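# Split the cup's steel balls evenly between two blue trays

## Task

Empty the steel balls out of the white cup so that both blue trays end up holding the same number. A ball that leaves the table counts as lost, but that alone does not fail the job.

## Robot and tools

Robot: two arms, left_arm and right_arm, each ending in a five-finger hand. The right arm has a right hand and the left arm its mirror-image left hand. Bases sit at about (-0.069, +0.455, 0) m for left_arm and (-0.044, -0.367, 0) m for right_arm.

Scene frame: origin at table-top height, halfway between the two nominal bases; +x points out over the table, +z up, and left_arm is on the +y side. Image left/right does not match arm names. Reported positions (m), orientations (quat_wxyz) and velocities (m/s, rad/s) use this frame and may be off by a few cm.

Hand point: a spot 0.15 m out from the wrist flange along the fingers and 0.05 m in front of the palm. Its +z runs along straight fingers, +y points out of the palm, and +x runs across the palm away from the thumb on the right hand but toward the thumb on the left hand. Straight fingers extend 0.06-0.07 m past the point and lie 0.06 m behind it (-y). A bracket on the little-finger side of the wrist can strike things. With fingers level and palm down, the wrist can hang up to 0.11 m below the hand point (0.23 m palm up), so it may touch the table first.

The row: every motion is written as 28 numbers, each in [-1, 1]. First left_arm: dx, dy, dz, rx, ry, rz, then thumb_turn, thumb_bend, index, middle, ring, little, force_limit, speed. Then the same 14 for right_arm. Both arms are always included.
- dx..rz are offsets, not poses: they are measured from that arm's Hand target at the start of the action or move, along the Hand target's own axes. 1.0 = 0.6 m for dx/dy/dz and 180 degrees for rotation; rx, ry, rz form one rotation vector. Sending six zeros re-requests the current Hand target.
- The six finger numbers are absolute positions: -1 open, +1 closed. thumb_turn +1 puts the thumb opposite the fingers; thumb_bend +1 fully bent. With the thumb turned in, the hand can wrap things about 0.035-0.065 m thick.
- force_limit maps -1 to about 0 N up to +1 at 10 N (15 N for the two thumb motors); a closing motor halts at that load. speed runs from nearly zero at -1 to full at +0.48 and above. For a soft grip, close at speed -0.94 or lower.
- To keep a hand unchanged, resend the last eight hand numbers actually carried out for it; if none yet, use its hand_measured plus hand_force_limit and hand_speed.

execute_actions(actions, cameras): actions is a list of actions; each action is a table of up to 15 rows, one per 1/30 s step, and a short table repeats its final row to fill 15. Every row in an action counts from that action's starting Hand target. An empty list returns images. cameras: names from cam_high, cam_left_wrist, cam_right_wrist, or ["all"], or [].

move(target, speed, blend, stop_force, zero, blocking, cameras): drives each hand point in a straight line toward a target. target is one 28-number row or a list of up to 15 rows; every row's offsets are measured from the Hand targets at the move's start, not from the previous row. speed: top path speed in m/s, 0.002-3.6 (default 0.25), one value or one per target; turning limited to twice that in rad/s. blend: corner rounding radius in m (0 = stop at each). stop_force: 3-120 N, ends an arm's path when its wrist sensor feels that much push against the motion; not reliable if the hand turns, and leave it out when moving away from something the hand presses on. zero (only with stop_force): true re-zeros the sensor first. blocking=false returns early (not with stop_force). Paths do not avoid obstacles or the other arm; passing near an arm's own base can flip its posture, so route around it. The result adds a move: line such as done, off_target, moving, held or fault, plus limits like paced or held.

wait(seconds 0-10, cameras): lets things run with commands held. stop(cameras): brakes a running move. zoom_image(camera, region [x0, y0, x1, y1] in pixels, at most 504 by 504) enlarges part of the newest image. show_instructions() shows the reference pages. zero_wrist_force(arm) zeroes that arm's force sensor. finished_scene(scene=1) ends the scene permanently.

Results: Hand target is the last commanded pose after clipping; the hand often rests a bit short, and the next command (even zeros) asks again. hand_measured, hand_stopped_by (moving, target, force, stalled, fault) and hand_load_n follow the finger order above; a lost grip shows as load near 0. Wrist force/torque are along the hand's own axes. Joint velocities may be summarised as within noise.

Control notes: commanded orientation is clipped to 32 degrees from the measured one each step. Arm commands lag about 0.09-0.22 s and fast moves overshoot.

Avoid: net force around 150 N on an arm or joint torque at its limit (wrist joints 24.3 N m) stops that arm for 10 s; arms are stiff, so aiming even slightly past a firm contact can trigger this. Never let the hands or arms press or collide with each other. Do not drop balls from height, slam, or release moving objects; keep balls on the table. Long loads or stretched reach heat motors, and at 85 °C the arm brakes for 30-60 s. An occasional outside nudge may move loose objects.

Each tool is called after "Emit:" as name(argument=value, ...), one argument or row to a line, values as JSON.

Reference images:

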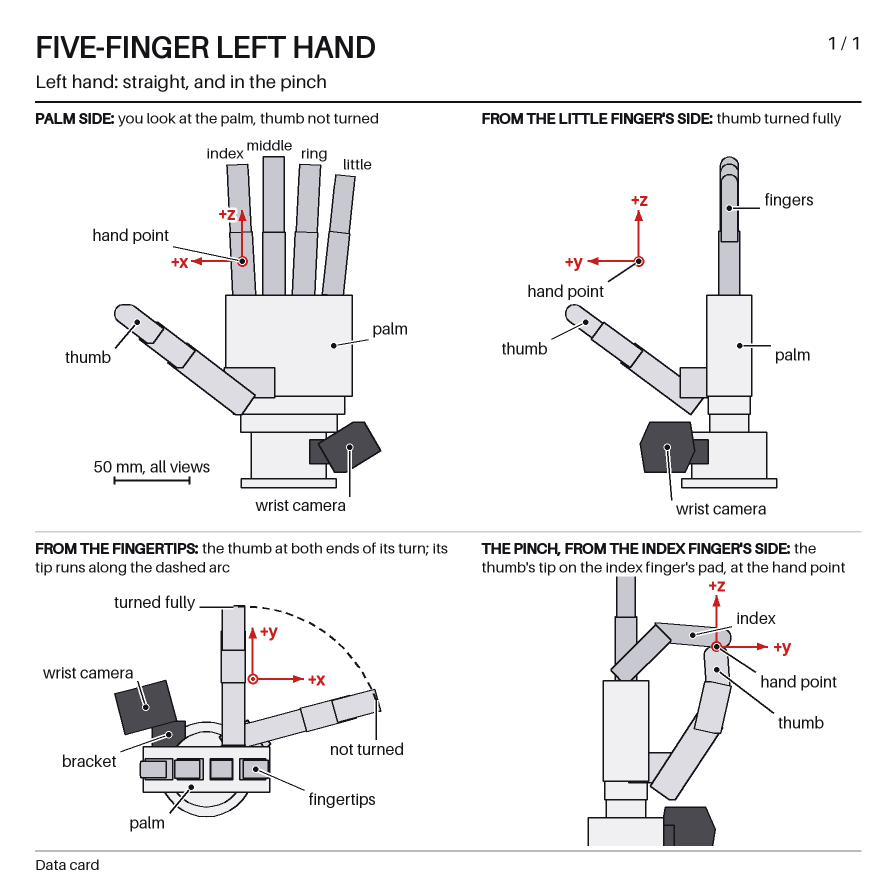

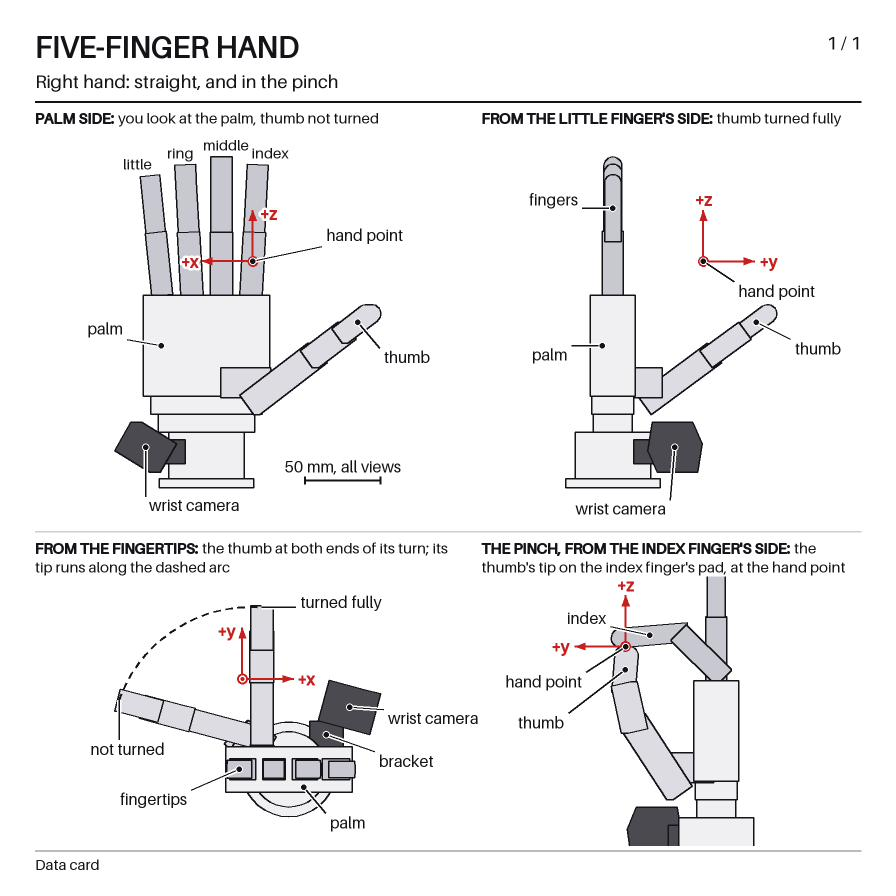

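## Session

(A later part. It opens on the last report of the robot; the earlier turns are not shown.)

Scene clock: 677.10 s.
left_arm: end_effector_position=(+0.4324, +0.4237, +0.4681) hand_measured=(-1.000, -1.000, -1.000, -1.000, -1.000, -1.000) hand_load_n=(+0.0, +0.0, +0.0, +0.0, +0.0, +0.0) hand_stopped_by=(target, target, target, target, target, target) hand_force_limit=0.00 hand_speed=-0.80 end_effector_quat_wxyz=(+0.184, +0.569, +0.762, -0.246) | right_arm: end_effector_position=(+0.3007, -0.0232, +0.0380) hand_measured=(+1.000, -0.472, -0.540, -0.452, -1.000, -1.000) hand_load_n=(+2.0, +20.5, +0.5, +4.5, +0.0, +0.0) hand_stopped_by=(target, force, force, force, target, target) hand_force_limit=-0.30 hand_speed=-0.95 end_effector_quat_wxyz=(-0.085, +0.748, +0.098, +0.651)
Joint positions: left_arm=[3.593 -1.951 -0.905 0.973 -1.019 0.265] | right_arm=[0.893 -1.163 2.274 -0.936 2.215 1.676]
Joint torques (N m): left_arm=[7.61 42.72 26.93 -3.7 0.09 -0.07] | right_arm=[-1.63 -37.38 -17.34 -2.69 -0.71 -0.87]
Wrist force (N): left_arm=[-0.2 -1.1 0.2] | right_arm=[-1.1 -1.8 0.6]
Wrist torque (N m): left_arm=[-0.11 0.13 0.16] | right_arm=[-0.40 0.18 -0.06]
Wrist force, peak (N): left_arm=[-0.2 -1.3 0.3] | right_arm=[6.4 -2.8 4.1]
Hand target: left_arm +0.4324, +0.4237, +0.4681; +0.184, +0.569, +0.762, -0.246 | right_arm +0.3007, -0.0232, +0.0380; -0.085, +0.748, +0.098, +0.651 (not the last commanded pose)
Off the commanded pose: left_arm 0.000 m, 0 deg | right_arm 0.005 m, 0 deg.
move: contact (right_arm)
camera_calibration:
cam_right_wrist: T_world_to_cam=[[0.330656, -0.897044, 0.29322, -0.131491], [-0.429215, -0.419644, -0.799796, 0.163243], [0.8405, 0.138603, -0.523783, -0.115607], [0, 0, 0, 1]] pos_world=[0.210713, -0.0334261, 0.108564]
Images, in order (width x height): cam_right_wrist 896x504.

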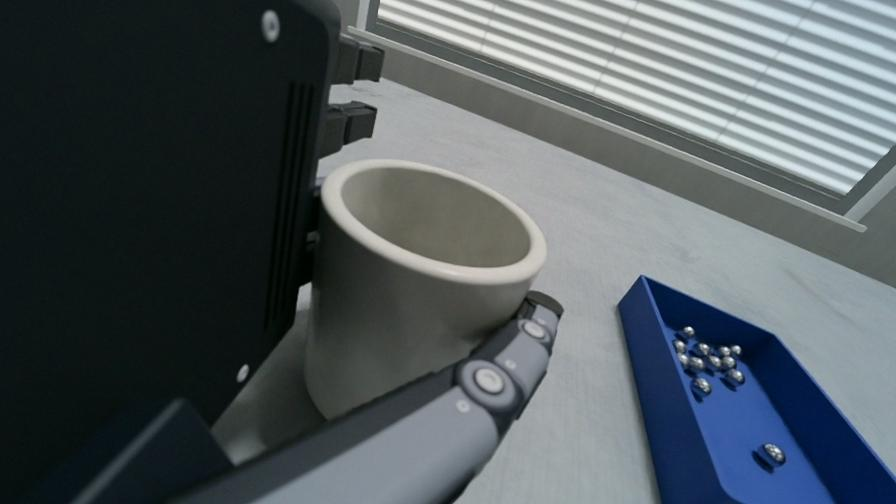

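Emit:
move(
  target=[0,0,0,0,0,0,-1,-1,-1,-1,-1,-1,0,-0.8, 0,0,0,0,0,0,1,-1,-1,-1,-1,-1,-0.3,-0.7],
)

Emit:
move(
  target=[
    [0,0,0,0,0,0,-1,-1,-1,-1,-1,-1,0,-0.8, 0,-0.01,0,0,0,0,1,-1,-1,-1,-1,-1,-0.3,-0.7],
    [0,0,0,0,0,0,-1,-1,-1,-1,-1,-1,0,-0.8, -0.0348,-0.012,-0.2475,0,0,0,1,-1,-1,-1,-1,-1,-0.3,-0.7],
  ],
  speed=[0.03,0.12],
  blend=[0.002,0],
  cameras=["cam_right_wrist","cam_high"],
)

Scene clock: 679.87 s.
left_arm: end_effector_position=(+0.4324, +0.4237, +0.4681) hand_measured=(-1.000, -1.000, -1.000, -1.000, -1.000, -1.000) hand_load_n=(+0.0, +0.0, +0.0, +0.0, +0.0, +0.0) hand_stopped_by=(target, target, target, target, target, target) hand_force_limit=0.00 hand_speed=-0.80 end_effector_quat_wxyz=(+0.184, +0.569, +0.762, -0.246) | right_arm: end_effector_position=(+0.3007, -0.0232, +0.0380) hand_measured=(+1.000, -1.000, -1.000, -1.000, -1.000, -1.000) hand_load_n=(+0.5, +0.0, +0.0, +0.0, +0.0, +0.0) hand_stopped_by=(target, target, target, target, target, target) hand_force_limit=-0.30 hand_speed=-0.70 end_effector_quat_wxyz=(-0.085, +0.748, +0.098, +0.651)
Joint positions: left_arm=[3.593 -1.951 -0.905 0.973 -1.019 0.265] | right_arm=[0.893 -1.163 2.274 -0.936 2.215 1.676]
Joint torques (N m): left_arm=[6.23 42.3 27.68 -3.58 -0.07 -0.03] | right_arm=[7.19 -36.68 -16.39 -1.73 -0.55 -0.94]
Wrist force (N): left_arm=[-0.3 -1.1 0.1] | right_arm=[-1.0 -2.8 0.0]
Wrist torque (N m): left_arm=[-0.11 0.14 0.16] | right_arm=[-0.46 0.19 -0.06]
Wrist force, peak (N): left_arm=[-0.2 -1.3 0.2] | right_arm=[-2.8 -2.7 0.1]
Hand target: left_arm +0.4324, +0.4237, +0.4681; +0.184, +0.569, +0.762, -0.246 | right_arm +0.3007, -0.0232, +0.0380; -0.085, +0.748, +0.098, +0.651
Off the commanded pose: left_arm 0.000 m, 0 deg | right_arm 0.000 m, 0 deg.
move: done

Scene clock: 681.77 s.
left_arm: end_effector_position=(+0.4324, +0.4237, +0.4681) hand_measured=(-1.000, -1.000, -1.000, -1.000, -1.000, -1.000) hand_load_n=(+0.0, +0.0, +0.0, +0.0, -0.5, +0.0) hand_stopped_by=(target, target, target, target, target, target) hand_force_limit=0.00 hand_speed=-0.80 end_effector_quat_wxyz=(+0.184, +0.569, +0.762, -0.246) | right_arm: end_effector_position=(+0.1540, -0.0548, +0.0379) hand_measured=(+1.000, -1.000, -1.000, -1.000, -1.000, -1.000) hand_load_n=(+0.0, +0.0, +0.0, +0.0, +0.0, +0.0) hand_stopped_by=(target, target, target, target, target, target) hand_force_limit=-0.30 hand_speed=-0.70 end_effector_quat_wxyz=(-0.085, +0.748, +0.098, +0.651)
Joint positions: left_arm=[3.593 -1.951 -0.905 0.973 -1.019 0.265] | right_arm=[1.28 -1.203 2.366 -0.894 2.594 1.802]
Joint torques (N m): left_arm=[7.78 42.17 27.87 -3.47 -0.26 -0.07] | right_arm=[5.34 -13.4 -7.91 -1.94 1.29 -1.24]
Wrist force (N): left_arm=[0.0 -1.0 0.1] | right_arm=[-1.0 -2.6 0.1]
Wrist torque (N m): left_arm=[-0.09 0.10 0.17] | right_arm=[-0.48 0.19 -0.07]
Wrist force, peak (N): left_arm=[0.0 -1.2 0.3] | right_arm=[-1.5 -3.1 -0.3]
Hand target: left_arm +0.4324, +0.4237, +0.4681; +0.184, +0.569, +0.762, -0.246 | right_arm +0.1540, -0.0548, +0.0379; -0.085, +0.748, +0.098, +0.651
Off the commanded pose: left_arm 0.000 m, 0 deg | right_arm 0.000 m, 0 deg.
move: done
camera_calibration:
cam_right_wrist: T_world_to_cam=[[0.330732, -0.897031, 0.293175, -0.1113], [-0.429179, -0.419639, -0.799817, 0.0869368], [0.840489, 0.138701, -0.523776, 0.0120275], [0, 0, 0, 1]] pos_world=[0.0640132, -0.065026, 0.108464]
Images, in order (width x height): cam_high 896x504, cam_right_wrist 896x504.

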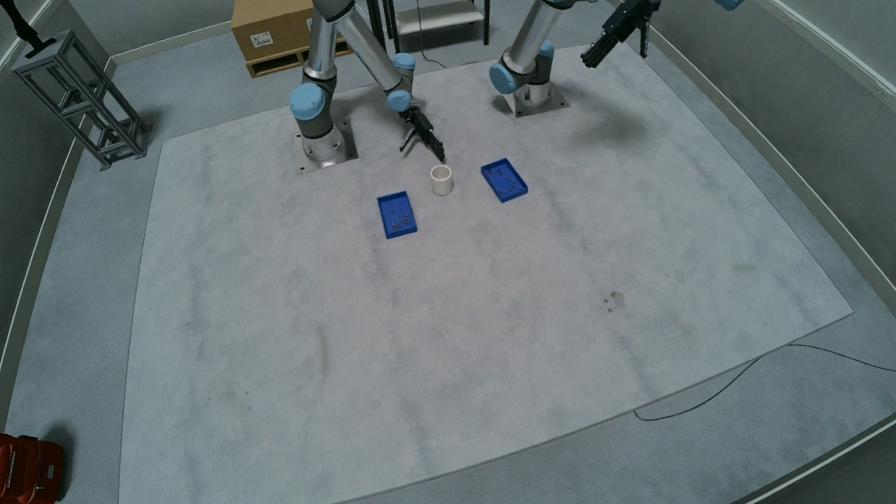

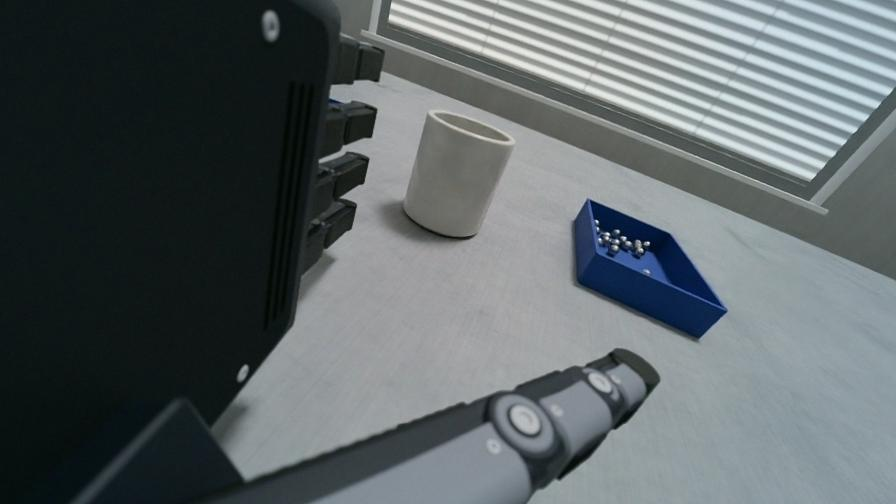

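Emit:
zoom_image(
  camera="cam_high",
  region=[472, 148, 536, 212],
)

Emit:
zoom_image(
  camera="cam_high",
  region=[370, 182, 430, 242],
)

Emit:
zoom_image(
  camera="cam_high",
  region=[410, 145, 470, 205],
)

Scaled by 7.875 from the camera's 896x504 image, which has a finer 1280x720 frame.

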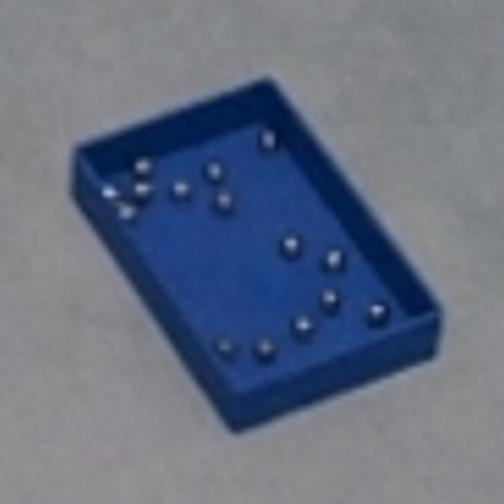

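Scaled by 8.400 from the camera's 896x504 image, which has a finer 1280x720 frame.

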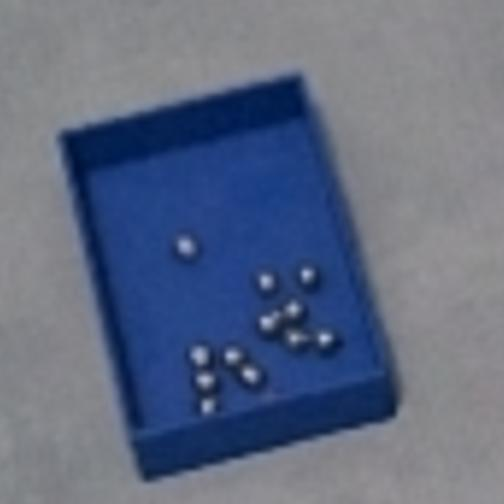

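Scaled by 8.400 from the camera's 896x504 image, which has a finer 1280x720 frame.

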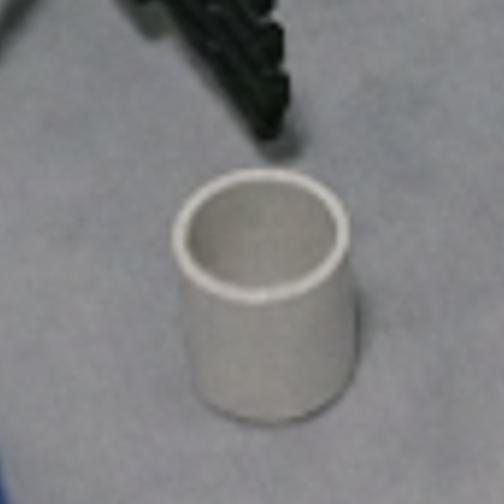

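Emit:
finished_scene(
)

The scene is finished: the task was done.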